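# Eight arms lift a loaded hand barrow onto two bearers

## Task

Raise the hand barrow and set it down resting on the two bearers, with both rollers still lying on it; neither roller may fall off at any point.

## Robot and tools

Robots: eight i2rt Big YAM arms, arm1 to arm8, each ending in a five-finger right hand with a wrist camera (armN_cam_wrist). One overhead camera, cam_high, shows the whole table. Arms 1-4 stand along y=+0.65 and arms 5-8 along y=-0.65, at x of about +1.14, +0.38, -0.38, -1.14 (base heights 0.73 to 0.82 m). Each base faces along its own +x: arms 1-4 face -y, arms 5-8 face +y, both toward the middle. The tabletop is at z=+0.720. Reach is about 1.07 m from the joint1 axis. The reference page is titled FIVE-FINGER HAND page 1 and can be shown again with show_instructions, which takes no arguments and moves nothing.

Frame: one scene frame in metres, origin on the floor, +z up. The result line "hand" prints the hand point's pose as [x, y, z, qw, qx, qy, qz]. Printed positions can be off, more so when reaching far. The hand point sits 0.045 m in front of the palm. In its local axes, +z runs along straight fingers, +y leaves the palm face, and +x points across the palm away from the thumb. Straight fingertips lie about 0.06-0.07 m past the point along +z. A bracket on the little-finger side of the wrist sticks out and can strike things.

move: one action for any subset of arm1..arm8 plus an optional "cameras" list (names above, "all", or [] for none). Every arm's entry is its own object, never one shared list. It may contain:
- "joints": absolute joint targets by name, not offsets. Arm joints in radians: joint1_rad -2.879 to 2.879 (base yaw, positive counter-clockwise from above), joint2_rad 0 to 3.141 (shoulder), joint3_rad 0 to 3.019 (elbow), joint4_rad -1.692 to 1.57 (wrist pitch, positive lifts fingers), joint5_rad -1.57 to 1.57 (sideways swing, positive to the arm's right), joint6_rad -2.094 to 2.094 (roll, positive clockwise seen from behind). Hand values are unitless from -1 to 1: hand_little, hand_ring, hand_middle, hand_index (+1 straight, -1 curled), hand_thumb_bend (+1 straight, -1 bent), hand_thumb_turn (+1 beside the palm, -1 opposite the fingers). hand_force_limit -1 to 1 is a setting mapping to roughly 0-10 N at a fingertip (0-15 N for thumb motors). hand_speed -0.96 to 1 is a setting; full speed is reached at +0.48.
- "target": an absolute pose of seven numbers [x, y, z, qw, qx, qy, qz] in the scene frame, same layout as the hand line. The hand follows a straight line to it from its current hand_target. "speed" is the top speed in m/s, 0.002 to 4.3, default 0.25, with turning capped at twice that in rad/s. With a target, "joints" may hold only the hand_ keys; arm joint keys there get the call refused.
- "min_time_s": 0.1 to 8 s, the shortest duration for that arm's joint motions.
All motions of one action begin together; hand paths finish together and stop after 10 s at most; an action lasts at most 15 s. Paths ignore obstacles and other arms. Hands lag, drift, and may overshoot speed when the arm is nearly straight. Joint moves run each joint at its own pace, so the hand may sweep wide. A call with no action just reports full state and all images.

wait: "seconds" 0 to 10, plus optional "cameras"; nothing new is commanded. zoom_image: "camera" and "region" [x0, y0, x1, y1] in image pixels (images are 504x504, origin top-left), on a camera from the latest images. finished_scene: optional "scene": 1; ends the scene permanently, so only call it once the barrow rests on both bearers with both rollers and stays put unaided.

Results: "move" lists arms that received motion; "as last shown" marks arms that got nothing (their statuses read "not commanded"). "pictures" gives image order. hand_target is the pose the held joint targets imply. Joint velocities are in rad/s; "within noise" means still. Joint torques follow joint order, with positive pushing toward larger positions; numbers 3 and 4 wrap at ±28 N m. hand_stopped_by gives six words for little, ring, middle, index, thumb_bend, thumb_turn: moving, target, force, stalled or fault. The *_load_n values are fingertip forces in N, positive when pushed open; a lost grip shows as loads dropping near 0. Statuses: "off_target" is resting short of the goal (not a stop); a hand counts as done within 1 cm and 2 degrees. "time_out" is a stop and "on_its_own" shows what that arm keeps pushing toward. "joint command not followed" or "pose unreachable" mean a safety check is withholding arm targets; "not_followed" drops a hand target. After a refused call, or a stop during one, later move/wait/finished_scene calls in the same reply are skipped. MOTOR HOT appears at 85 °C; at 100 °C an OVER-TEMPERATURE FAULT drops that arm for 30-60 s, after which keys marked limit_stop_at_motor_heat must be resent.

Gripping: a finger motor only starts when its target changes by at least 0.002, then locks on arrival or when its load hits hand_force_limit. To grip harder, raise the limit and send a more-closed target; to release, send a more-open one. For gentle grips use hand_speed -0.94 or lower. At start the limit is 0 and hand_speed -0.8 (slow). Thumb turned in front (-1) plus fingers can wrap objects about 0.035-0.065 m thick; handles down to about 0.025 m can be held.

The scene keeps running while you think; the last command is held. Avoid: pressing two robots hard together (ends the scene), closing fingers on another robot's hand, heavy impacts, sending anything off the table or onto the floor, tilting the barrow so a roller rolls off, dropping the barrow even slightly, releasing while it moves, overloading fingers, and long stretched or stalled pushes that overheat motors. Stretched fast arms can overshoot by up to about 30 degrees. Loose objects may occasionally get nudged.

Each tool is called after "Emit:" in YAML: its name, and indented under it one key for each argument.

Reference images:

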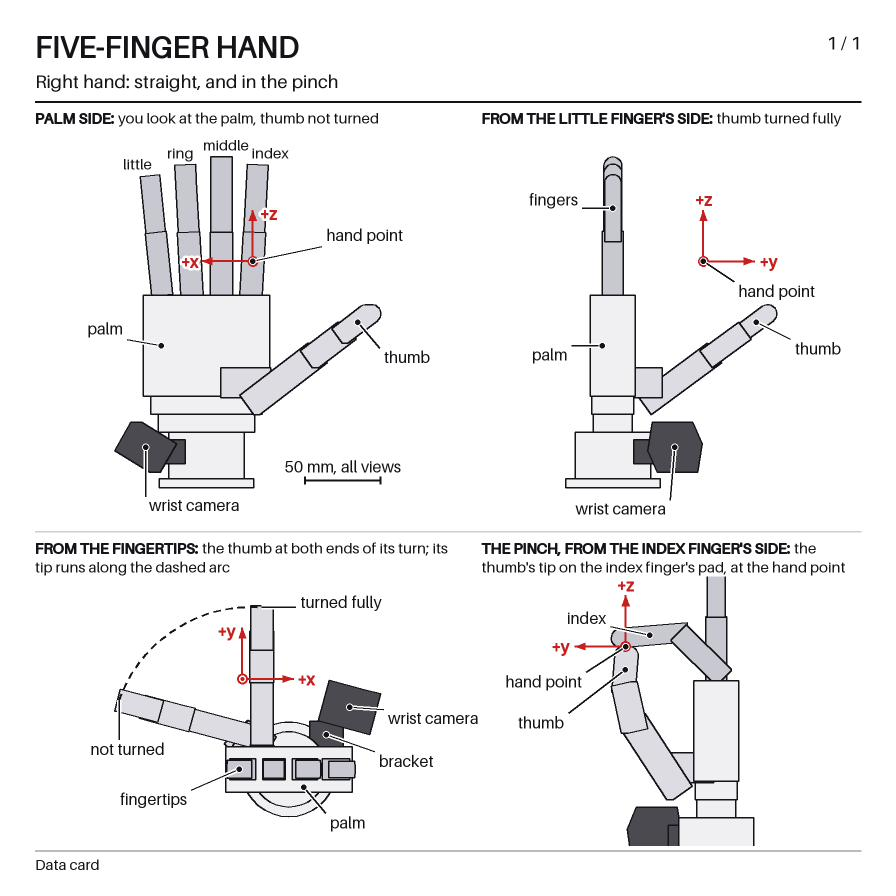

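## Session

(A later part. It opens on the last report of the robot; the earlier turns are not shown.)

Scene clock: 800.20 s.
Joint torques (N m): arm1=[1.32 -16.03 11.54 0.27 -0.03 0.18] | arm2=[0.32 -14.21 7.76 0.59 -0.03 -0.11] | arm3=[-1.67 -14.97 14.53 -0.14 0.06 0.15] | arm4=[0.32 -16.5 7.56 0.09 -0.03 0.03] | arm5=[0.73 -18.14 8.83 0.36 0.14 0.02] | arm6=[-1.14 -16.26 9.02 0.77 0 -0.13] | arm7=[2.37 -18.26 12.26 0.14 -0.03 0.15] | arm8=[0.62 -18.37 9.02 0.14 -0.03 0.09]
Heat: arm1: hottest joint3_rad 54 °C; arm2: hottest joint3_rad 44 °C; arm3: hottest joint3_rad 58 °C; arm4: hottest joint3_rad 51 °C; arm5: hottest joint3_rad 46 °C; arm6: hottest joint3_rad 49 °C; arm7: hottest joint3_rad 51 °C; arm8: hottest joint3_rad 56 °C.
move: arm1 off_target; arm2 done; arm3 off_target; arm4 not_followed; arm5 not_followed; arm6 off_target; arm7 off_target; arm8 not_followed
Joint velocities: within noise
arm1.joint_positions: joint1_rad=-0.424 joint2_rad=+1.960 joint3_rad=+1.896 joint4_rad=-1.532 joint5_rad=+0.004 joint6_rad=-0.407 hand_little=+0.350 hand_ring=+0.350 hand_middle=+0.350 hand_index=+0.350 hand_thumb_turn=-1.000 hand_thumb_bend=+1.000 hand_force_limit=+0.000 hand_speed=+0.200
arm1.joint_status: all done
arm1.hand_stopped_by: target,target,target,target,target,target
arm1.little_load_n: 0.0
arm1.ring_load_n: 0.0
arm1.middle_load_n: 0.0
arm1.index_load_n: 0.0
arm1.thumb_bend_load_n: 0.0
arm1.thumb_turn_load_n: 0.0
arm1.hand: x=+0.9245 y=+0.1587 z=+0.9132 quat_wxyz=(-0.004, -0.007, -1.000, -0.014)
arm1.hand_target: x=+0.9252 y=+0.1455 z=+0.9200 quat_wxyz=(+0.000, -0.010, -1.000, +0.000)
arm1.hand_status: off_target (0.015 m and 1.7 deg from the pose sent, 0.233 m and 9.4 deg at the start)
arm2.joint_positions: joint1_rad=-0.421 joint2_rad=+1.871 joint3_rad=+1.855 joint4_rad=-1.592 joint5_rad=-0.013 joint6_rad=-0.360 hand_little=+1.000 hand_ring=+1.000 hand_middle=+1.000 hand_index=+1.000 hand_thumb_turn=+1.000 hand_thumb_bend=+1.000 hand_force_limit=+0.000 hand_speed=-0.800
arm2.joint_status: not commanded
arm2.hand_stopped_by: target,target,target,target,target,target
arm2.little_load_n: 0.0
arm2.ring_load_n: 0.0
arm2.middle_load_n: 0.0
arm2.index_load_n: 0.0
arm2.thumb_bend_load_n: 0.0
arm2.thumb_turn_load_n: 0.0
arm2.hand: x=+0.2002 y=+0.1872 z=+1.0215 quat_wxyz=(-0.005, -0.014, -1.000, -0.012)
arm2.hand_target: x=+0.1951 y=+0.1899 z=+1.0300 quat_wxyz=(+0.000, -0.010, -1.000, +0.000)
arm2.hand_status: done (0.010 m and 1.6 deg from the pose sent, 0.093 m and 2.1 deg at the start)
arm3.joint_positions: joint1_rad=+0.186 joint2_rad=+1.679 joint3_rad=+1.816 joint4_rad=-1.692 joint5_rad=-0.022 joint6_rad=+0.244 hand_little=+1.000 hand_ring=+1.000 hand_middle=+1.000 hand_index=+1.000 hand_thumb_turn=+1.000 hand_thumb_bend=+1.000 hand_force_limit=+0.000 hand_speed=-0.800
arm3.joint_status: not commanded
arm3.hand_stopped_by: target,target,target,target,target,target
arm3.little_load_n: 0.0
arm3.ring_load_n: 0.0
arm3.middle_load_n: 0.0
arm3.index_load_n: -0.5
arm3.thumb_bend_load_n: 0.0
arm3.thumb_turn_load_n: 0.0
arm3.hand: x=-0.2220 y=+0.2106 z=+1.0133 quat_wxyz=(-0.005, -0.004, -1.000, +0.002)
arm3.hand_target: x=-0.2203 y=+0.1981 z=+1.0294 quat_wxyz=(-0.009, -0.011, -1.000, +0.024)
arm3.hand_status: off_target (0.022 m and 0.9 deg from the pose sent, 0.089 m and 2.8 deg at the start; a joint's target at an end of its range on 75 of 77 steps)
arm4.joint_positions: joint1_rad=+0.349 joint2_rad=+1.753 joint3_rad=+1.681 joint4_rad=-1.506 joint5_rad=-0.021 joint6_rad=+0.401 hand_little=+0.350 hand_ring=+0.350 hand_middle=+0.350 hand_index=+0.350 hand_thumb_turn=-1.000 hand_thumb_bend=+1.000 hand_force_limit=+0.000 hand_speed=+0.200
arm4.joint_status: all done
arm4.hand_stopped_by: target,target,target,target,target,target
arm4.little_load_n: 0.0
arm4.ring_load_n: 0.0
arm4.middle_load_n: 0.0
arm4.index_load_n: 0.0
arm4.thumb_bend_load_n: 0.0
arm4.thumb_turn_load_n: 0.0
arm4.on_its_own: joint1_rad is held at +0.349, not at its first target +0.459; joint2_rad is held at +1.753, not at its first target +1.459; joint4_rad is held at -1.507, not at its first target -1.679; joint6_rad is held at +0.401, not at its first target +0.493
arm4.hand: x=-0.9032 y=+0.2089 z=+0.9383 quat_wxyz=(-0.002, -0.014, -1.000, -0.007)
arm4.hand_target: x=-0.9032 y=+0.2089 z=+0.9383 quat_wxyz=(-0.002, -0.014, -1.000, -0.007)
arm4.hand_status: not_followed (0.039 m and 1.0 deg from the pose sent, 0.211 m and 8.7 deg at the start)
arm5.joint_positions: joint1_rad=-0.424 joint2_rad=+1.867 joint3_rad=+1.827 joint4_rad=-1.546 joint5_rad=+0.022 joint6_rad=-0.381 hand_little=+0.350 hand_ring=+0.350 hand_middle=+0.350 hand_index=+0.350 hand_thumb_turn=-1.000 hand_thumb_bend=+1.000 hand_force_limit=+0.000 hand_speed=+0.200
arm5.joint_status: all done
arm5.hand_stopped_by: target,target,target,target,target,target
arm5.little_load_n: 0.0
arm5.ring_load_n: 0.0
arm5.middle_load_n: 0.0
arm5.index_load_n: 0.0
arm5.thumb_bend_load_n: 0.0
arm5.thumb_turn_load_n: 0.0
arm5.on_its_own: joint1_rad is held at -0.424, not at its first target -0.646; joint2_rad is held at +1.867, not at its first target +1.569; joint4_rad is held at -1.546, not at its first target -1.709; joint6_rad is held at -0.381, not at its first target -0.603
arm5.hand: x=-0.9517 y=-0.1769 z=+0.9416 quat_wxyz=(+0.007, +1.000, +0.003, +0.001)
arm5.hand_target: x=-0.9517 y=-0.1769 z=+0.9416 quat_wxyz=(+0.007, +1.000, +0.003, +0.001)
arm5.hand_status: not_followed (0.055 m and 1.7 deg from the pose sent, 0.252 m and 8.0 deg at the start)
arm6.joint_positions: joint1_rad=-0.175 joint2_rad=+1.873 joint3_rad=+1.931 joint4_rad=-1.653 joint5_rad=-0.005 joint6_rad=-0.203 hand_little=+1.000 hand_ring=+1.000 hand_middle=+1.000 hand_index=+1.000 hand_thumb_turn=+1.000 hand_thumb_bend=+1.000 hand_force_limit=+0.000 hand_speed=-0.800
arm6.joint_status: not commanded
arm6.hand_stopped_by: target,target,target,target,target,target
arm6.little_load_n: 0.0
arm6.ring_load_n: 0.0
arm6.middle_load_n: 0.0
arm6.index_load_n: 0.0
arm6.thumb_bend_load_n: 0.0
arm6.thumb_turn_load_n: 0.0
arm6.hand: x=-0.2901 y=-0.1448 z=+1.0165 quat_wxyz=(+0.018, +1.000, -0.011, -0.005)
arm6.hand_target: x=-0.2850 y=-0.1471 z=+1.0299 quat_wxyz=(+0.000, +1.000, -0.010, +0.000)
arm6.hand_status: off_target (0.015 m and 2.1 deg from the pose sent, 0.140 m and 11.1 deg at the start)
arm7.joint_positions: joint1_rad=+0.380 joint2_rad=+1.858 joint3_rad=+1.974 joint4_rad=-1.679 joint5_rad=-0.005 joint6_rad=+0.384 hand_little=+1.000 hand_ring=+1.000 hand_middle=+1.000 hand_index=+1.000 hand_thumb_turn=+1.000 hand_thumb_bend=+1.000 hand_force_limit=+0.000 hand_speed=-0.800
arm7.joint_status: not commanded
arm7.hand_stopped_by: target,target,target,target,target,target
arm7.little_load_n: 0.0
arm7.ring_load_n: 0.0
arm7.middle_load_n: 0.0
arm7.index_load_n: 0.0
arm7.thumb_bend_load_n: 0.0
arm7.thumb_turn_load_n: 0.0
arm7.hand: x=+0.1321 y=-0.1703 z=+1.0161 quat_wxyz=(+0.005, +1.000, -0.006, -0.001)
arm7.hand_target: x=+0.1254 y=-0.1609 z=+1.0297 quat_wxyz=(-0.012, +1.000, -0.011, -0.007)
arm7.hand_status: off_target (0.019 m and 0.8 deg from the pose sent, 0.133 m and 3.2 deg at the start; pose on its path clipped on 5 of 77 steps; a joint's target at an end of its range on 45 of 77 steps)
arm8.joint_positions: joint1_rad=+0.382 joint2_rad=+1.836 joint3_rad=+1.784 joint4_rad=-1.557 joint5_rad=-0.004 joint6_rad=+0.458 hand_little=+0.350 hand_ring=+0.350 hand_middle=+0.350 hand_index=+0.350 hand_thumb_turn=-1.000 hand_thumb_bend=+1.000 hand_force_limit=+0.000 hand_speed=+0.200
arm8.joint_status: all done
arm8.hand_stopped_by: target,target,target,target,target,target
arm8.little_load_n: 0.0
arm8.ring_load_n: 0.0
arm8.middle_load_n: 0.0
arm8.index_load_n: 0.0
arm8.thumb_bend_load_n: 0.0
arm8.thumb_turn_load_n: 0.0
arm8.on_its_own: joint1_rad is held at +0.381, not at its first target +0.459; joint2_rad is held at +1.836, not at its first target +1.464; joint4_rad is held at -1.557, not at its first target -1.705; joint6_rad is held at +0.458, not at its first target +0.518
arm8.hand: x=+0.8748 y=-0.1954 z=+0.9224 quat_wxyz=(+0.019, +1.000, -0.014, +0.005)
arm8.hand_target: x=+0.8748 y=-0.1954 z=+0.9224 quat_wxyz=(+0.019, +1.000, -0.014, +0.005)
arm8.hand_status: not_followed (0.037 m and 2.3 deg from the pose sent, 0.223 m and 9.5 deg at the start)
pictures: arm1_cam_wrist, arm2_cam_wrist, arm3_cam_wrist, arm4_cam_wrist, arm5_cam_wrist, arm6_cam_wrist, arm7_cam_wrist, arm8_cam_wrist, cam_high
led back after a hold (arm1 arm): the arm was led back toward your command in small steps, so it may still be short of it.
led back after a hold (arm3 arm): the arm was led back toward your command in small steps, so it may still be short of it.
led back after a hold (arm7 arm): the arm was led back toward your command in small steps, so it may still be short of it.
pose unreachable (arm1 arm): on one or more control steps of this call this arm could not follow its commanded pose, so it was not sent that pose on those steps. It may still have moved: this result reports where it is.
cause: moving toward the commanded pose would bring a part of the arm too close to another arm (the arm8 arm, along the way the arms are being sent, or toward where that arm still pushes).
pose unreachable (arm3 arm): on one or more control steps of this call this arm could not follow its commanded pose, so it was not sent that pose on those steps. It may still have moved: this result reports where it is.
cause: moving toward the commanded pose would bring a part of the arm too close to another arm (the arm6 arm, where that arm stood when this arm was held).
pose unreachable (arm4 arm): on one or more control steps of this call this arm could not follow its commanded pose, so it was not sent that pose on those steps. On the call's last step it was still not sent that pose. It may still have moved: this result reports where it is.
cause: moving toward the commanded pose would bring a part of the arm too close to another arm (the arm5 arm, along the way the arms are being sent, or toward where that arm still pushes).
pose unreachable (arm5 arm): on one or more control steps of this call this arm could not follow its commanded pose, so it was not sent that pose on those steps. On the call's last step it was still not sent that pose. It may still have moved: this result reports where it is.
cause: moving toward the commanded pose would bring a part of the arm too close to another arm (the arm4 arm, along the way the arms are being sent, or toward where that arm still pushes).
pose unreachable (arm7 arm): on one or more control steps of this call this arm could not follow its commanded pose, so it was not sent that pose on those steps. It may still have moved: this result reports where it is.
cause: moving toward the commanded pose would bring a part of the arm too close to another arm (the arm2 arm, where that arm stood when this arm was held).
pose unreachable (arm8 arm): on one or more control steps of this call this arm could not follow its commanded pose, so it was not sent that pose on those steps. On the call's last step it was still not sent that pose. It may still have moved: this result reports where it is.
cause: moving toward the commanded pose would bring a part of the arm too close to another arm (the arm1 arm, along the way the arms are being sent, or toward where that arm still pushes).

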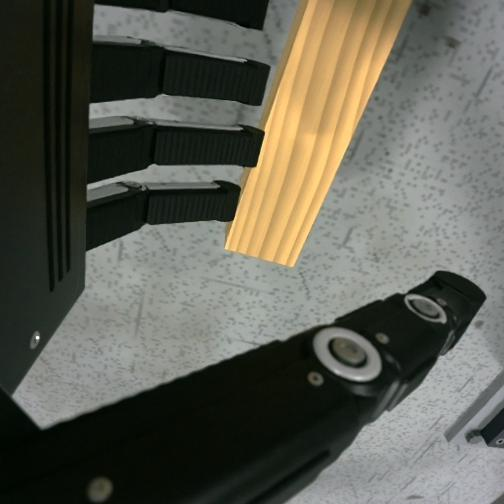

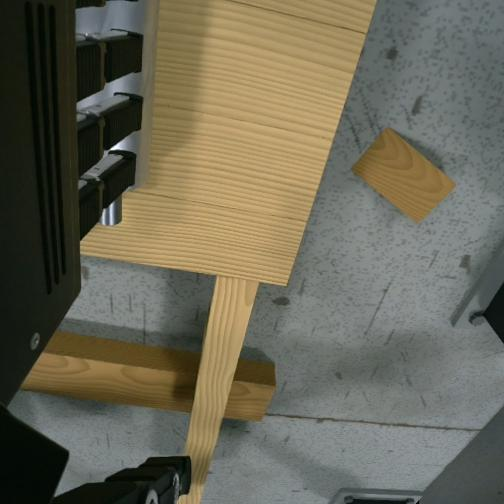

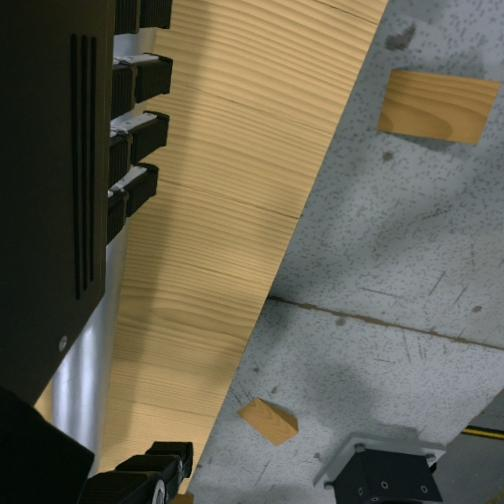

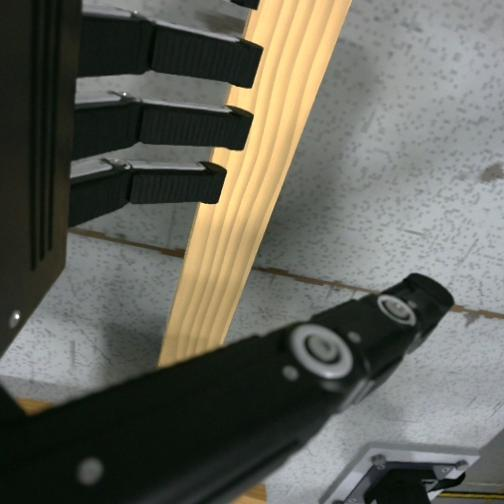

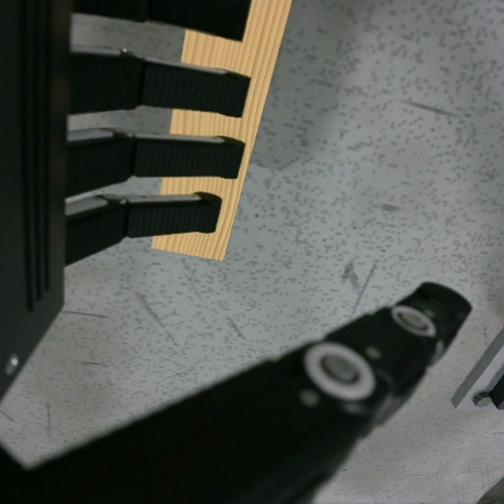

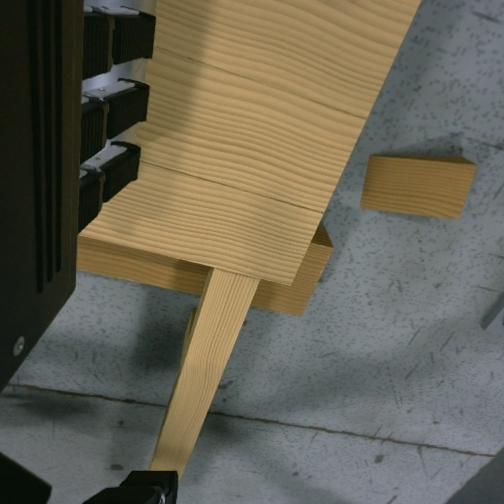

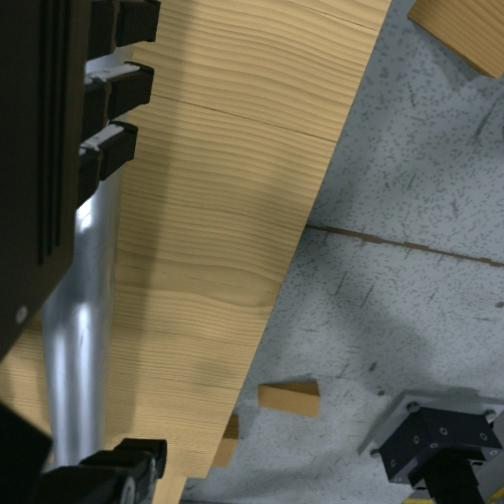

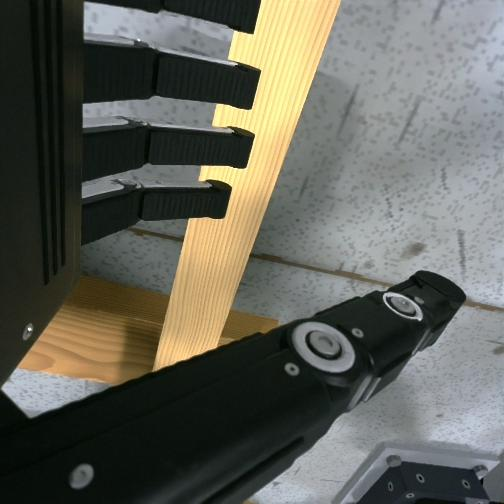

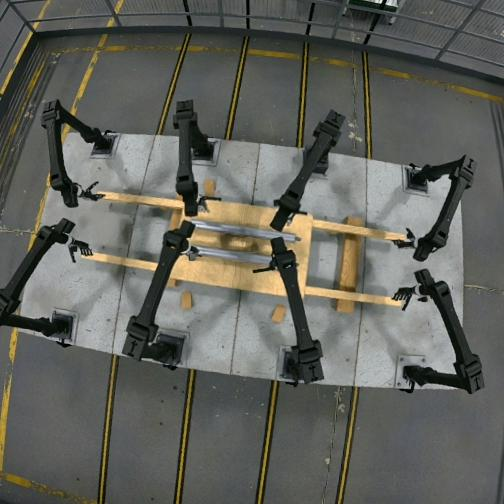

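Emit:
move:
  arm8: {"target":[0.87,-0.23,0.93,0,1,-0.01,0],"speed":0.15}
  arm4: {"target":[-0.905,0.245,0.94,0,0.01,1,0],"speed":0.15}

Emit:
move:
  arm1: {"target":[0.925,0.145,0.862,0,0.01,1,0],"speed":0.15,"joints":{"hand_little":0.4,"hand_ring":0.4,"hand_middle":0.4,"hand_index":0.4}}
  arm5: {"target":[-0.963,-0.121,0.890,0,1,-0.01,0],"speed":0.15,"joints":{"hand_little":0.4,"hand_ring":0.4,"hand_middle":0.4,"hand_index":0.4}}
  cameras: ["arm1_cam_wrist","arm5_cam_wrist","arm4_cam_wrist","arm8_cam_wrist"]

Scene clock: 915.50 s.
Joint torques (N m): arm1=[0.56 -16.26 11.18 0.12 0 0.17] | arm2=[0.15 -14.33 7.73 0.64 -0.02 -0.11] | arm3=[-1.55 -15.27 14.57 -0.13 0.07 0.16] | arm4=[1.61 -16.62 7.57 0.49 0.11 0.24] | arm5=[0.79 -18.2 8.84 0.34 0.13 0] | arm6=[-1.14 -16.21 9.02 0.77 0 -0.13] | arm7=[2.49 -18.43 12.33 0.24 -0.02 0.15] | arm8=[0.67 -17.73 9.24 0.53 0.1 0.17]
Heat: arm1: hottest joint3_rad 57 °C; arm2: hottest joint3_rad 41 °C; arm3: hottest joint3_rad 61 °C; arm4: hottest joint3_rad 41 °C; arm5: hottest joint3_rad 39 °C; arm6: hottest joint2_rad 46 °C; arm7: hottest joint3_rad 48 °C; arm8: hottest joint3_rad 44 °C.
move: arm4 done; arm8 done
Joint velocities: within noise
arm1, arm2, arm3, arm5, arm6, arm7: as last shown
arm2.ring_load_n: -0.5
arm3.index_load_n: 0.0
arm4.joint_positions: joint1_rad=+0.361 joint2_rad=+1.665 joint3_rad=+1.559 joint4_rad=-1.482 joint5_rad=-0.016 joint6_rad=+0.405 hand_little=+0.350 hand_ring=+0.350 hand_middle=+0.350 hand_index=+0.350 hand_thumb_turn=-1.000 hand_thumb_bend=+1.000 hand_force_limit=+0.000 hand_speed=+0.200
arm4.joint_status: not commanded
arm4.hand_stopped_by: target,target,target,target,target,target
arm4.little_load_n: 0.0
arm4.ring_load_n: 0.0
arm4.middle_load_n: 0.0
arm4.index_load_n: 0.0
arm4.thumb_bend_load_n: 0.0
arm4.thumb_turn_load_n: 0.0
arm4.hand: x=-0.9124 y=+0.2444 z=+0.9362 quat_wxyz=(+0.002, -0.010, -1.000, -0.011)
arm4.hand_target: x=-0.9051 y=+0.2451 z=+0.9400 quat_wxyz=(+0.000, -0.010, -1.000, +0.000)
arm4.hand_status: done (0.008 m and 1.3 deg from the pose sent, 0.036 m and 1.0 deg at the start)
arm5.on_its_own: joint1_rad is held at -0.424, not at its first target -0.646; joint2_rad is held at +1.867, not at its first target +1.569; joint4_rad is held at -1.546, not at its first target -1.709; joint6_rad is held at -0.381, not at its first target -0.603
arm8.joint_positions: joint1_rad=+0.419 joint2_rad=+1.737 joint3_rad=+1.656 joint4_rad=-1.511 joint5_rad=+0.000 joint6_rad=+0.482 hand_little=+0.350 hand_ring=+0.350 hand_middle=+0.350 hand_index=+0.350 hand_thumb_turn=-1.000 hand_thumb_bend=+1.000 hand_force_limit=+0.000 hand_speed=+0.200
arm8.joint_status: not commanded
arm8.hand_stopped_by: target,target,target,target,target,target
arm8.little_load_n: 0.0
arm8.ring_load_n: 0.0
arm8.middle_load_n: 0.5
arm8.index_load_n: 0.0
arm8.thumb_bend_load_n: 0.0
arm8.thumb_turn_load_n: 0.0
arm8.hand: x=+0.8717 y=-0.2323 z=+0.9247 quat_wxyz=(+0.011, +1.000, -0.007, +0.004)
arm8.hand_target: x=+0.8700 y=-0.2301 z=+0.9301 quat_wxyz=(+0.000, +1.000, -0.010, +0.000)
arm8.hand_status: done (0.006 m and 1.3 deg from the pose sent, 0.036 m and 2.3 deg at the start)
pictures: none

Scene clock: 916.87 s.
Joint torques (N m): arm1=[0.97 -15.74 7.86 0.36 -0.05 0.14] | arm2=[0.03 -14.21 7.77 0.58 -0.02 -0.12] | arm3=[-1.61 -15.27 14.6 -0.12 0.07 0.13] | arm4=[1.73 -16.09 7.57 0.54 0.13 0.21] | arm5=[2.02 -18.14 12.6 0.65 0.01 0.12] | arm6=[-1.14 -16.26 9.02 0.77 0 -0.13] | arm7=[2.43 -18.26 12.29 0.21 -0.02 0.13] | arm8=[0.79 -17.67 9.28 0.54 0.1 0.16]
Heat: arm1: hottest joint3_rad 57 °C; arm2: hottest joint3_rad 41 °C; arm3: hottest joint3_rad 61 °C; arm4: hottest joint3_rad 41 °C; arm5: hottest joint3_rad 39 °C; arm6: hottest joint2_rad 46 °C; arm7: hottest joint3_rad 48 °C; arm8: hottest joint3_rad 44 °C.
move: arm1 off_target; arm5 off_target
Joint velocities: within noise
arm1.joint_positions: joint1_rad=-0.424 joint2_rad=+1.974 joint3_rad=+1.817 joint4_rad=-1.399 joint5_rad=+0.004 joint6_rad=-0.407 hand_little=+0.400 hand_ring=+0.400 hand_middle=+0.400 hand_index=+0.400 hand_thumb_turn=-1.000 hand_thumb_bend=+1.000 hand_force_limit=+0.000 hand_speed=+0.200
arm1.joint_status: all done
arm1.hand_stopped_by: target,target,target,target,target,target
arm1.little_load_n: 0.0
arm1.ring_load_n: 0.0
arm1.middle_load_n: 0.0
arm1.index_load_n: 0.0
arm1.thumb_bend_load_n: 0.0
arm1.thumb_turn_load_n: 0.0
arm1.hand: x=+0.9200 y=+0.1484 z=+0.8723 quat_wxyz=(+0.004, -0.007, -1.000, +0.005)
arm1.hand_target: x=+0.9251 y=+0.1452 z=+0.8622 quat_wxyz=(+0.000, -0.010, -1.000, +0.000)
arm1.hand_status: off_target (0.012 m and 0.8 deg from the pose sent, 0.053 m and 1.7 deg at the start)
arm2, arm3, arm4, arm6, arm7, arm8: as last shown
arm2.ring_load_n: 0.0
arm4.middle_load_n: 0.5
arm4.thumb_bend_load_n: -0.5
arm5.joint_positions: joint1_rad=-0.395 joint2_rad=+1.988 joint3_rad=+1.856 joint4_rad=-1.479 joint5_rad=+0.016 joint6_rad=-0.323 hand_little=+0.400 hand_ring=+0.400 hand_middle=+0.400 hand_index=+0.400 hand_thumb_turn=-1.000 hand_thumb_bend=+1.000 hand_force_limit=+0.000 hand_speed=+0.200
arm5.joint_status: all done
arm5.hand_stopped_by: target,target,target,target,target,target
arm5.little_load_n: 0.0
arm5.ring_load_n: 0.0
arm5.middle_load_n: 0.0
arm5.index_load_n: 0.0
arm5.thumb_bend_load_n: 0.0
arm5.thumb_turn_load_n: 0.0
arm5.hand: x=-0.9600 y=-0.1407 z=+0.8852 quat_wxyz=(+0.018, +1.000, -0.012, -0.005)
arm5.hand_target: x=-0.9634 y=-0.1217 z=+0.8903 quat_wxyz=(-0.001, +1.000, -0.010, +0.000)
arm5.hand_status: off_target (0.020 m and 2.1 deg from the pose sent, 0.077 m and 1.7 deg at the start)
arm7.little_load_n: 0.5
arm8.middle_load_n: 0.0
arm8.index_load_n: 0.5
pictures: arm1_cam_wrist, arm4_cam_wrist, arm5_cam_wrist, arm8_cam_wrist

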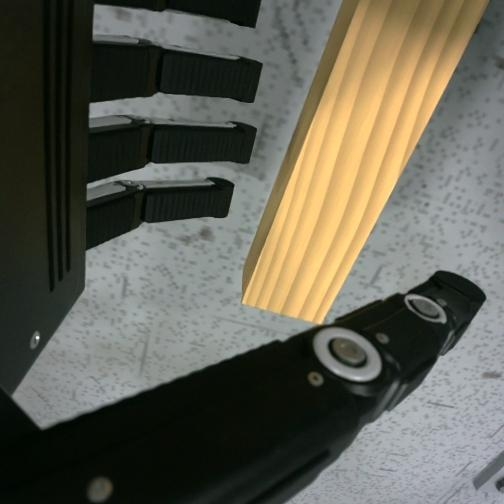

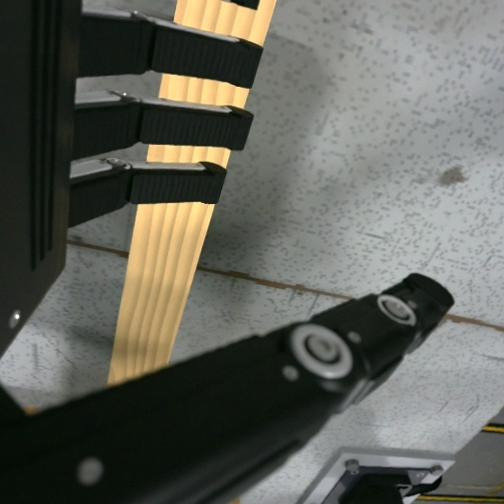

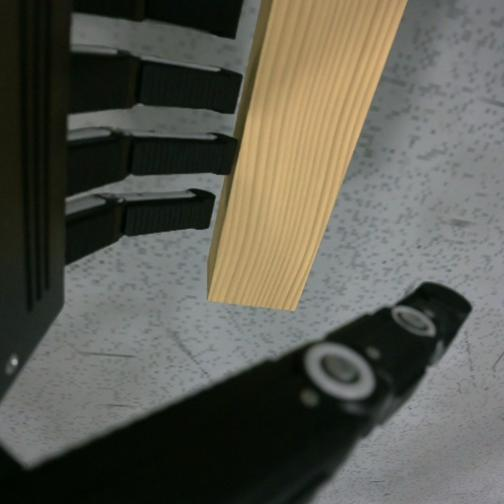

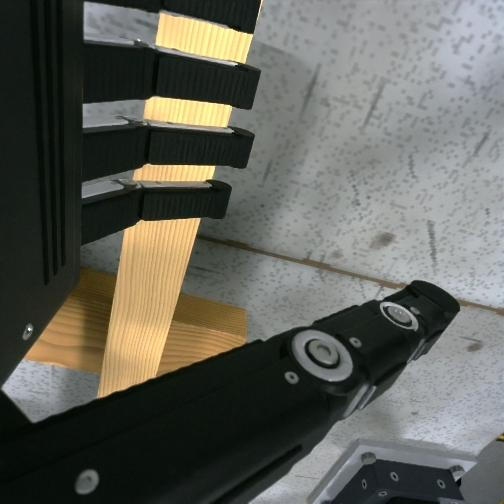

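Emit:
move:
  arm1: {"target":[0.927,0.155,0.806,0,0.01,1,0],"speed":0.1}
  arm5: {"target":[-0.963,-0.117,0.832,0,1,-0.01,0],"speed":0.1}
  cameras: ["arm1_cam_wrist","arm5_cam_wrist"]

Scene clock: 995.67 s.
Joint torques (N m): arm1=[0.85 -15.79 7.54 0.65 0 0.12] | arm2=[0.09 -14.33 7.79 0.58 -0.02 -0.11] | arm3=[-1.49 -15.03 14.6 -0.17 0.07 0.16] | arm4=[1.44 -16.03 7.61 0.5 0.11 0.18] | arm5=[1.85 -19.25 8.16 0.77 0.04 0.1] | arm6=[-1.14 -16.21 9.02 0.77 0 -0.13] | arm7=[2.14 -18.49 12.36 0.25 -0.01 0.15] | arm8=[0.73 -17.67 9.28 0.51 0.1 0.16]
Heat: arm1: hottest joint3_rad 51 °C; arm2: hottest joint3_rad 41 °C; arm3: hottest joint3_rad 62 °C; arm4: hottest joint3_rad 43 °C; arm5: hottest joint3_rad 48 °C; arm6: hottest joint2_rad 47 °C; arm7: hottest joint3_rad 49 °C; arm8: hottest joint3_rad 42 °C.
move: arm1 off_target; arm5 off_target
Joint velocities: within noise
arm1.joint_positions: joint1_rad=-0.424 joint2_rad=+1.985 joint3_rad=+1.685 joint4_rad=-1.254 joint5_rad=+0.004 joint6_rad=-0.407 hand_little=+0.400 hand_ring=+0.400 hand_middle=+0.400 hand_index=+0.400 hand_thumb_turn=-1.000 hand_thumb_bend=+1.000 hand_force_limit=+0.000 hand_speed=+0.200
arm1.joint_status: not commanded
arm1.hand_stopped_by: target,target,target,target,target,target
arm1.little_load_n: 0.0
arm1.ring_load_n: 0.0
arm1.middle_load_n: 0.0
arm1.index_load_n: 0.0
arm1.thumb_bend_load_n: 0.0
arm1.thumb_turn_load_n: 0.0
arm1.hand: x=+0.9236 y=+0.1562 z=+0.8169 quat_wxyz=(+0.004, -0.007, -1.000, +0.006)
arm1.hand_target: x=+0.9271 y=+0.1552 z=+0.8061 quat_wxyz=(+0.000, -0.010, -1.000, +0.000)
arm1.hand_status: off_target (0.011 m and 0.9 deg from the pose sent, 0.067 m and 0.8 deg at the start)
arm2, arm3, arm4, arm6, arm7, arm8: as last shown
arm4.middle_load_n: 0.0
arm4.thumb_bend_load_n: 0.0
arm5.joint_positions: joint1_rad=-0.395 joint2_rad=+2.036 joint3_rad=+1.819 joint4_rad=-1.351 joint5_rad=+0.016 joint6_rad=-0.322 hand_little=+0.400 hand_ring=+0.400 hand_middle=+0.400 hand_index=+0.400 hand_thumb_turn=-1.000 hand_thumb_bend=+1.000 hand_force_limit=+0.000 hand_speed=+0.200
arm5.joint_status: not commanded
arm5.hand_stopped_by: target,target,target,target,target,target
arm5.little_load_n: 0.0
arm5.ring_load_n: 0.0
arm5.middle_load_n: 0.0
arm5.index_load_n: 0.0
arm5.thumb_bend_load_n: 0.0
arm5.thumb_turn_load_n: 0.0
arm5.hand: x=-0.9535 y=-0.1207 z=+0.8394 quat_wxyz=(-0.003, +1.000, -0.013, +0.002)
arm5.hand_target: x=-0.9630 y=-0.1173 z=+0.8320 quat_wxyz=(+0.000, +1.000, -0.010, +0.000)
arm5.hand_status: off_target (0.013 m and 0.5 deg from the pose sent, 0.058 m and 2.1 deg at the start)
arm6.middle_load_n: 0.5
arm7.little_load_n: 0.0
arm8.index_load_n: 0.0

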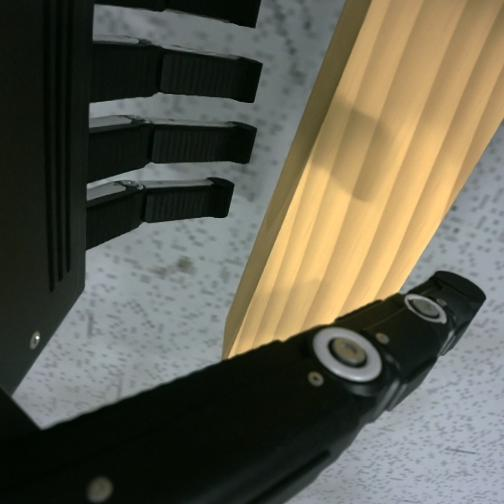

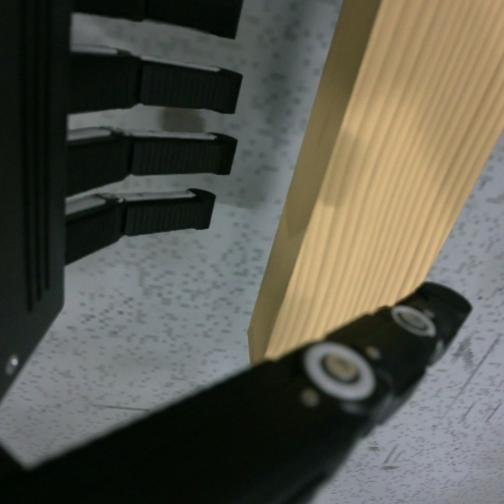

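Emit:
move:
  arm1: {"target":[0.928,0.176,0.803,0,0.01,1,0],"speed":0.1}
  arm5: {"target":[-0.968,-0.149,0.817,0,1,-0.01,0],"speed":0.1}
  cameras: ["arm1_cam_wrist","arm5_cam_wrist"]

Scene clock: 1024.13 s.
Joint torques (N m): arm1=[-0.26 -16.91 7.41 0.39 -0.02 -0.04] | arm2=[0.21 -14.15 7.8 0.61 -0.02 -0.11] | arm3=[-1.96 -15.15 14.67 -0.13 0.08 0.15] | arm4=[1.61 -15.97 7.49 0.58 0.1 0.19] | arm5=[1.2 -20.01 7.76 0.72 0.03 0.02] | arm6=[-1.14 -16.21 9.02 0.77 0.01 -0.13] | arm7=[2.26 -18.55 12.29 0.28 -0.01 0.16] | arm8=[0.73 -17.61 9.28 0.51 0.1 0.16]
Heat: arm1: hottest joint3_rad 49 °C; arm2: hottest joint3_rad 41 °C; arm3: hottest joint3_rad 63 °C; arm4: hottest joint3_rad 43 °C; arm5: hottest joint3_rad 43 °C; arm6: hottest joint2_rad 47 °C; arm7: hottest joint3_rad 49 °C; arm8: hottest joint2_rad 42 °C.
move: arm1 done; arm5 done
Joint velocities: within noise
arm1.joint_positions: joint1_rad=-0.424 joint2_rad=+1.962 joint3_rad=+1.603 joint4_rad=-1.218 joint5_rad=+0.004 joint6_rad=-0.407 hand_little=+0.400 hand_ring=+0.400 hand_middle=+0.400 hand_index=+0.400 hand_thumb_turn=-1.000 hand_thumb_bend=+1.000 hand_force_limit=+0.000 hand_speed=+0.200
arm1.joint_status: not commanded
arm1.hand_stopped_by: target,target,target,target,target,target
arm1.little_load_n: 0.0
arm1.ring_load_n: 0.0
arm1.middle_load_n: 0.0
arm1.index_load_n: 0.0
arm1.thumb_bend_load_n: 0.0
arm1.thumb_turn_load_n: 0.0
arm1.hand: x=+0.9321 y=+0.1752 z=+0.8016 quat_wxyz=(-0.001, -0.007, -1.000, -0.005)
arm1.hand_target: x=+0.9280 y=+0.1759 z=+0.8030 quat_wxyz=(+0.000, -0.010, -1.000, +0.000)
arm1.hand_status: done (0.004 m and 0.7 deg from the pose sent, 0.025 m and 0.9 deg at the start)
arm2, arm3, arm4, arm6, arm7, arm8: as last shown
arm2.index_load_n: 0.5
arm3.index_load_n: -0.5
arm3.thumb_turn_load_n: -0.5
arm5.joint_positions: joint1_rad=-0.395 joint2_rad=+1.984 joint3_rad=+1.663 joint4_rad=-1.266 joint5_rad=+0.016 joint6_rad=-0.322 hand_little=+0.400 hand_ring=+0.400 hand_middle=+0.400 hand_index=+0.400 hand_thumb_turn=-1.000 hand_thumb_bend=+1.000 hand_force_limit=+0.000 hand_speed=+0.200
arm5.joint_status: not commanded
arm5.hand_stopped_by: target,target,target,target,target,target
arm5.little_load_n: 0.0
arm5.ring_load_n: 0.0
arm5.middle_load_n: 0.5
arm5.index_load_n: 0.0
arm5.thumb_bend_load_n: 0.0
arm5.thumb_turn_load_n: 0.0
arm5.hand: x=-0.9646 y=-0.1505 z=+0.8137 quat_wxyz=(+0.006, +1.000, -0.012, -0.001)
arm5.hand_target: x=-0.9680 y=-0.1491 z=+0.8169 quat_wxyz=(+0.000, +1.000, -0.010, +0.000)
arm5.hand_status: done (0.005 m and 0.8 deg from the pose sent, 0.039 m and 0.5 deg at the start)
arm6.middle_load_n: 0.0

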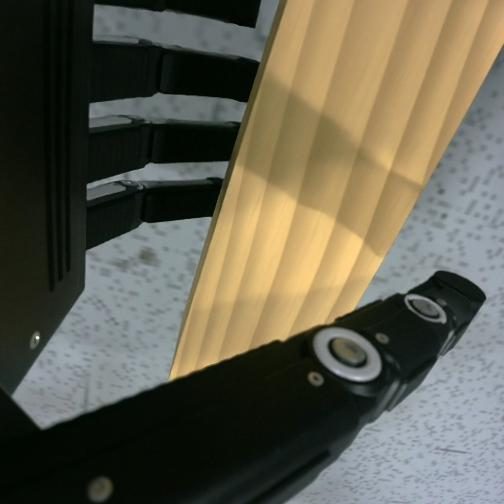

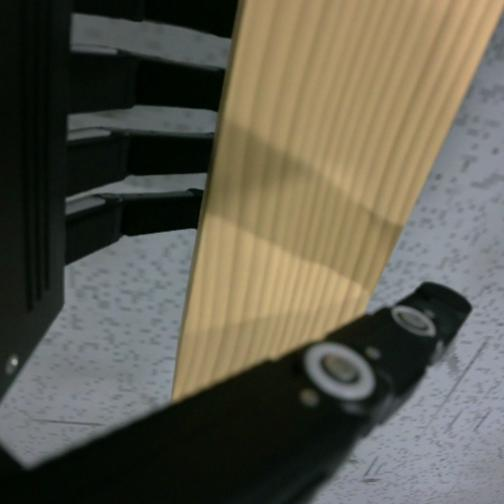

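Emit:
move:
  arm1: {"target":[0.928,0.195,0.783,0,0.01,1,0],"speed":0.1}
  arm5: {"target":[-0.968,-0.169,0.800,0,1,-0.01,0],"speed":0.1}
  cameras: ["arm1_cam_wrist","arm5_cam_wrist"]

Scene clock: 1047.87 s.
Joint torques (N m): arm1=[0.03 -17.03 7.21 0.5 -0.01 -0.16] | arm2=[0.15 -14.15 7.73 0.62 -0.03 -0.11] | arm3=[-1.67 -15.21 14.58 -0.17 0.08 0.16] | arm4=[1.55 -16.09 7.38 0.62 0.11 0.17] | arm5=[0.21 -19.72 7.41 0.65 0.05 -0.08] | arm6=[-1.14 -16.21 9.02 0.77 0 -0.13] | arm7=[2.32 -18.37 12.33 0.27 -0.03 0.15] | arm8=[0.73 -17.67 9.28 0.53 0.1 0.16]
Heat: arm1: hottest joint3_rad 49 °C; arm2: hottest joint3_rad 41 °C; arm3: hottest joint3_rad 63 °C; arm4: hottest joint3_rad 43 °C; arm5: hottest joint3_rad 40 °C; arm6: hottest joint2_rad 47 °C; arm7: hottest joint3_rad 49 °C; arm8: hottest joint2_rad 42 °C.
move: arm1 done; arm5 done
Joint velocities: within noise
arm1.joint_positions: joint1_rad=-0.436 joint2_rad=+1.943 joint3_rad=+1.512 joint4_rad=-1.149 joint5_rad=+0.004 joint6_rad=-0.408 hand_little=+0.400 hand_ring=+0.400 hand_middle=+0.400 hand_index=+0.400 hand_thumb_turn=-1.000 hand_thumb_bend=+1.000 hand_force_limit=+0.000 hand_speed=+0.200
arm1.joint_status: not commanded
arm1.hand_stopped_by: target,target,target,target,target,target
arm1.little_load_n: 0.0
arm1.ring_load_n: 0.0
arm1.middle_load_n: 0.0
arm1.index_load_n: 0.0
arm1.thumb_bend_load_n: 0.0
arm1.thumb_turn_load_n: 0.0
arm1.hand: x=+0.9338 y=+0.1936 z=+0.7805 quat_wxyz=(-0.001, -0.012, -1.000, -0.006)
arm1.hand_target: x=+0.9280 y=+0.1950 z=+0.7830 quat_wxyz=(+0.000, -0.010, -1.000, +0.000)
arm1.hand_status: done (0.006 m and 0.8 deg from the pose sent, 0.027 m and 0.7 deg at the start)
arm2, arm3, arm4, arm6, arm7, arm8: as last shown
arm2.index_load_n: 0.0
arm3.index_load_n: 0.0
arm3.thumb_turn_load_n: 0.0
arm4.middle_load_n: 0.5
arm5.joint_positions: joint1_rad=-0.395 joint2_rad=+1.956 joint3_rad=+1.568 joint4_rad=-1.200 joint5_rad=+0.016 joint6_rad=-0.322 hand_little=+0.400 hand_ring=+0.400 hand_middle=+0.400 hand_index=+0.400 hand_thumb_turn=-1.000 hand_thumb_bend=+1.000 hand_force_limit=+0.000 hand_speed=+0.200
arm5.joint_status: not commanded
arm5.hand_stopped_by: target,target,target,target,target,target
arm5.little_load_n: 0.0
arm5.ring_load_n: 0.0
arm5.middle_load_n: 0.0
arm5.index_load_n: 0.0
arm5.thumb_bend_load_n: 0.0
arm5.thumb_turn_load_n: 0.0
arm5.hand: x=-0.9711 y=-0.1677 z=+0.7959 quat_wxyz=(+0.007, +1.000, -0.012, -0.001)
arm5.hand_target: x=-0.9680 y=-0.1690 z=+0.8000 quat_wxyz=(+0.000, +1.000, -0.010, +0.000)
arm5.hand_status: done (0.005 m and 0.9 deg from the pose sent, 0.023 m and 0.8 deg at the start)
arm6.little_load_n: -0.5

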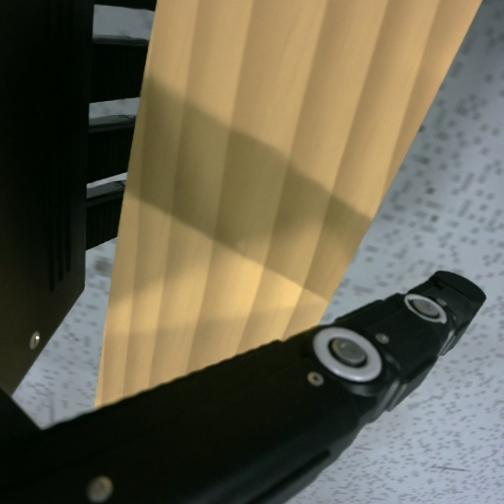

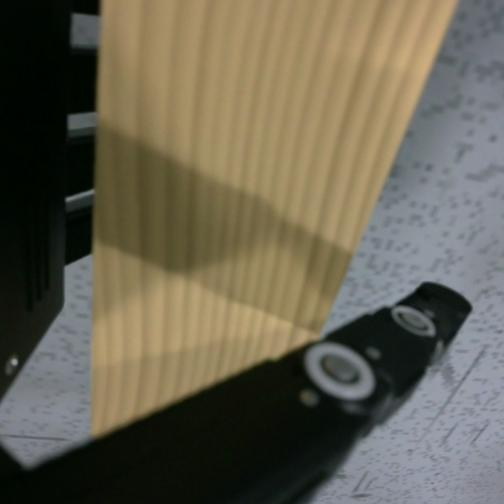

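Emit:
move:
  arm1: {"joints":{"hand_speed":-0.88,"hand_force_limit":-0.4,"hand_little":-0.3,"hand_ring":-0.3,"hand_middle":-0.3,"hand_index":-0.3,"hand_thumb_bend":0.2}}
  arm5: {"joints":{"hand_speed":-0.88,"hand_force_limit":-0.4,"hand_little":-0.3,"hand_ring":-0.3,"hand_middle":-0.3,"hand_index":-0.3,"hand_thumb_bend":0.2}}
  arm8: {"target":[0.87,-0.170,0.855,0,1,-0.01,0],"speed":0.12,"joints":{"hand_little":0.4,"hand_ring":0.4,"hand_middle":0.4,"hand_index":0.4}}
  arm4: {"target":[-0.91,0.188,0.855,0,0.01,1,0],"speed":0.12,"joints":{"hand_little":0.4,"hand_ring":0.4,"hand_middle":0.4,"hand_index":0.4}}
  cameras: ["arm1_cam_wrist","arm5_cam_wrist","arm4_cam_wrist","arm8_cam_wrist"]

Scene clock: 1074.13 s.
Joint torques (N m): arm1=[0.15 -16.73 7.32 0.18 0.08 -0.07] | arm2=[0.15 -14.45 7.76 0.59 -0.02 -0.12] | arm3=[-1.85 -15.03 14.58 -0.25 0.08 0.16] | arm4=[-1.79 -13.27 8.2 1.77 0.35 -0.13] | arm5=[0.26 -19.19 7.69 0.65 0.06 -0.04] | arm6=[-1.14 -16.26 9.02 0.77 0 -0.13] | arm7=[2.32 -18.49 12.23 0.23 -0.05 0.14] | arm8=[-0.15 -14.21 12.41 1.39 0.36 0.04]
Heat: arm1: hottest joint3_rad 49 °C; arm2: hottest joint3_rad 41 °C; arm3: hottest joint3_rad 64 °C; arm4: hottest joint3_rad 42 °C; arm5: hottest joint3_rad 38 °C; arm6: hottest joint2_rad 47 °C; arm7: hottest joint3_rad 50 °C; arm8: hottest joint3_rad 42 °C.
move: arm1 off_target; arm4 off_target; arm5 off_target; arm8 off_target
Joint velocities: within noise
arm1.joint_positions: joint1_rad=-0.437 joint2_rad=+1.943 joint3_rad=+1.508 joint4_rad=-1.145 joint5_rad=+0.002 joint6_rad=-0.410 hand_little=-0.298 hand_ring=-0.278 hand_middle=-0.256 hand_index=-0.279 hand_thumb_turn=-1.000 hand_thumb_bend=+0.646 hand_force_limit=-0.400 hand_speed=-0.880
arm1.joint_status: hand_ring off_target (ended at -0.278, target -0.300); hand_middle off_target (ended at -0.256, target -0.300); hand_index off_target (ended at -0.279, target -0.300); hand_thumb_bend off_target (ended at +0.646, target +0.200); the others done
arm1.hand_stopped_by: force,force,force,force,force,target
arm1.little_load_n: 3.0
arm1.ring_load_n: 3.0
arm1.middle_load_n: 1.5
arm1.index_load_n: 3.5
arm1.thumb_bend_load_n: 4.5
arm1.thumb_turn_load_n: 0.0
arm1.hand: x=+0.9340 y=+0.1945 z=+0.7790 quat_wxyz=(-0.002, -0.012, -1.000, -0.006)
arm1.hand_target: x=+0.9280 y=+0.1951 z=+0.7830 quat_wxyz=(+0.000, -0.010, -1.000, +0.000)
arm1.hand_status: not commanded
arm2, arm3, arm6, arm7: as last shown
arm4.joint_positions: joint1_rad=+0.354 joint2_rad=+1.786 joint3_rad=+1.553 joint4_rad=-1.345 joint5_rad=-0.021 joint6_rad=+0.389 hand_little=+0.400 hand_ring=+0.400 hand_middle=+0.399 hand_index=+0.400 hand_thumb_turn=-1.000 hand_thumb_bend=+1.000 hand_force_limit=+0.000 hand_speed=+0.200
arm4.joint_status: all done
arm4.hand_stopped_by: target,target,target,target,target,target
arm4.little_load_n: 0.0
arm4.ring_load_n: 0.0
arm4.middle_load_n: -8.0
arm4.index_load_n: 0.0
arm4.thumb_bend_load_n: -0.5
arm4.thumb_turn_load_n: 0.0
arm4.hand: x=-0.9017 y=+0.2083 z=+0.8731 quat_wxyz=(-0.002, -0.005, -1.000, -0.007)
arm4.hand_target: x=-0.9105 y=+0.1892 z=+0.8555 quat_wxyz=(+0.000, -0.010, -1.000, +0.000)
arm4.hand_status: off_target (0.028 m and 1.0 deg from the pose sent, 0.099 m and 1.3 deg at the start)
arm5.joint_positions: joint1_rad=-0.395 joint2_rad=+1.951 joint3_rad=+1.563 joint4_rad=-1.200 joint5_rad=+0.016 joint6_rad=-0.328 hand_little=-0.300 hand_ring=-0.290 hand_middle=-0.267 hand_index=-0.278 hand_thumb_turn=-1.000 hand_thumb_bend=+0.636 hand_force_limit=-0.400 hand_speed=-0.880
arm5.joint_status: hand_middle off_target (ended at -0.267, target -0.300); hand_index off_target (ended at -0.278, target -0.300); hand_thumb_bend off_target (ended at +0.636, target +0.200); the others done
arm5.hand_stopped_by: target,force,force,force,force,target
arm5.little_load_n: 0.0
arm5.ring_load_n: 3.5
arm5.middle_load_n: 2.0
arm5.index_load_n: 3.0
arm5.thumb_bend_load_n: 4.5
arm5.thumb_turn_load_n: 0.0
arm5.hand: x=-0.9713 y=-0.1692 z=+0.7969 quat_wxyz=(+0.007, +1.000, -0.010, -0.001)
arm5.hand_target: x=-0.9680 y=-0.1690 z=+0.7999 quat_wxyz=(+0.000, +1.000, -0.010, +0.000)
arm5.hand_status: not commanded
arm6.little_load_n: 0.0
arm8.joint_positions: joint1_rad=+0.383 joint2_rad=+1.848 joint3_rad=+1.660 joint4_rad=-1.403 joint5_rad=-0.006 joint6_rad=+0.448 hand_little=+0.400 hand_ring=+0.400 hand_middle=+0.399 hand_index=+0.400 hand_thumb_turn=-1.000 hand_thumb_bend=+1.000 hand_force_limit=+0.000 hand_speed=+0.200
arm8.joint_status: all done
arm8.hand_stopped_by: target,target,target,target,target,target
arm8.little_load_n: 0.0
arm8.ring_load_n: 0.0
arm8.middle_load_n: -8.0
arm8.index_load_n: 0.0
arm8.thumb_bend_load_n: 0.0
arm8.thumb_turn_load_n: 0.0
arm8.hand: x=+0.8732 y=-0.1937 z=+0.8683 quat_wxyz=(+0.011, +1.000, -0.008, +0.001)
arm8.hand_target: x=+0.8708 y=-0.1712 z=+0.8552 quat_wxyz=(+0.000, +1.000, -0.010, +0.000)
arm8.hand_status: off_target (0.027 m and 1.3 deg from the pose sent, 0.093 m and 1.3 deg at the start)
pictures: arm1_cam_wrist, arm4_cam_wrist, arm5_cam_wrist, arm8_cam_wrist

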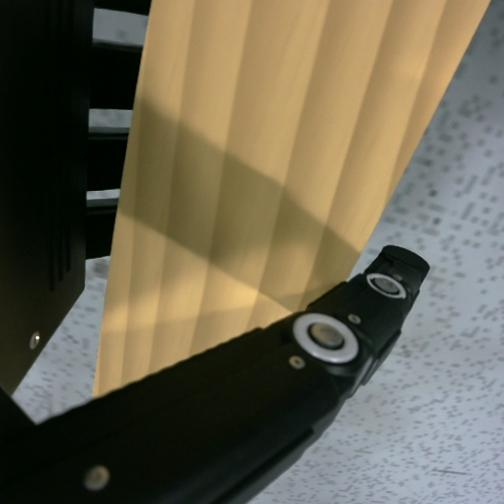

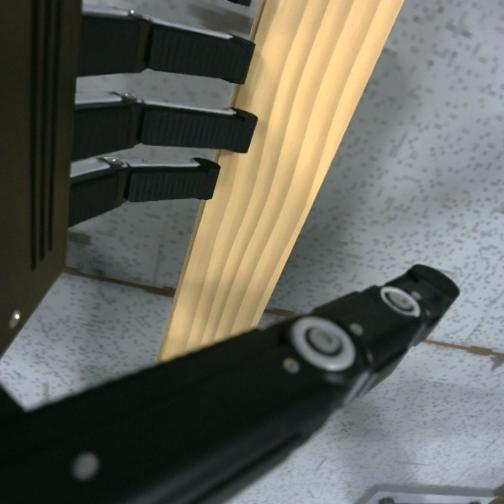

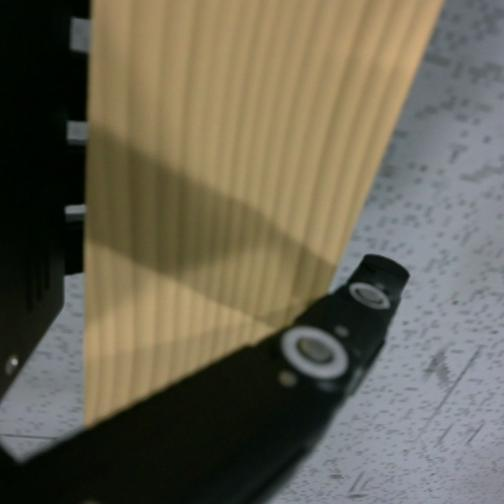

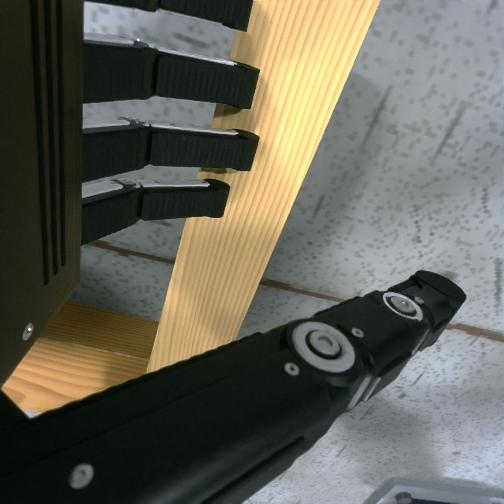

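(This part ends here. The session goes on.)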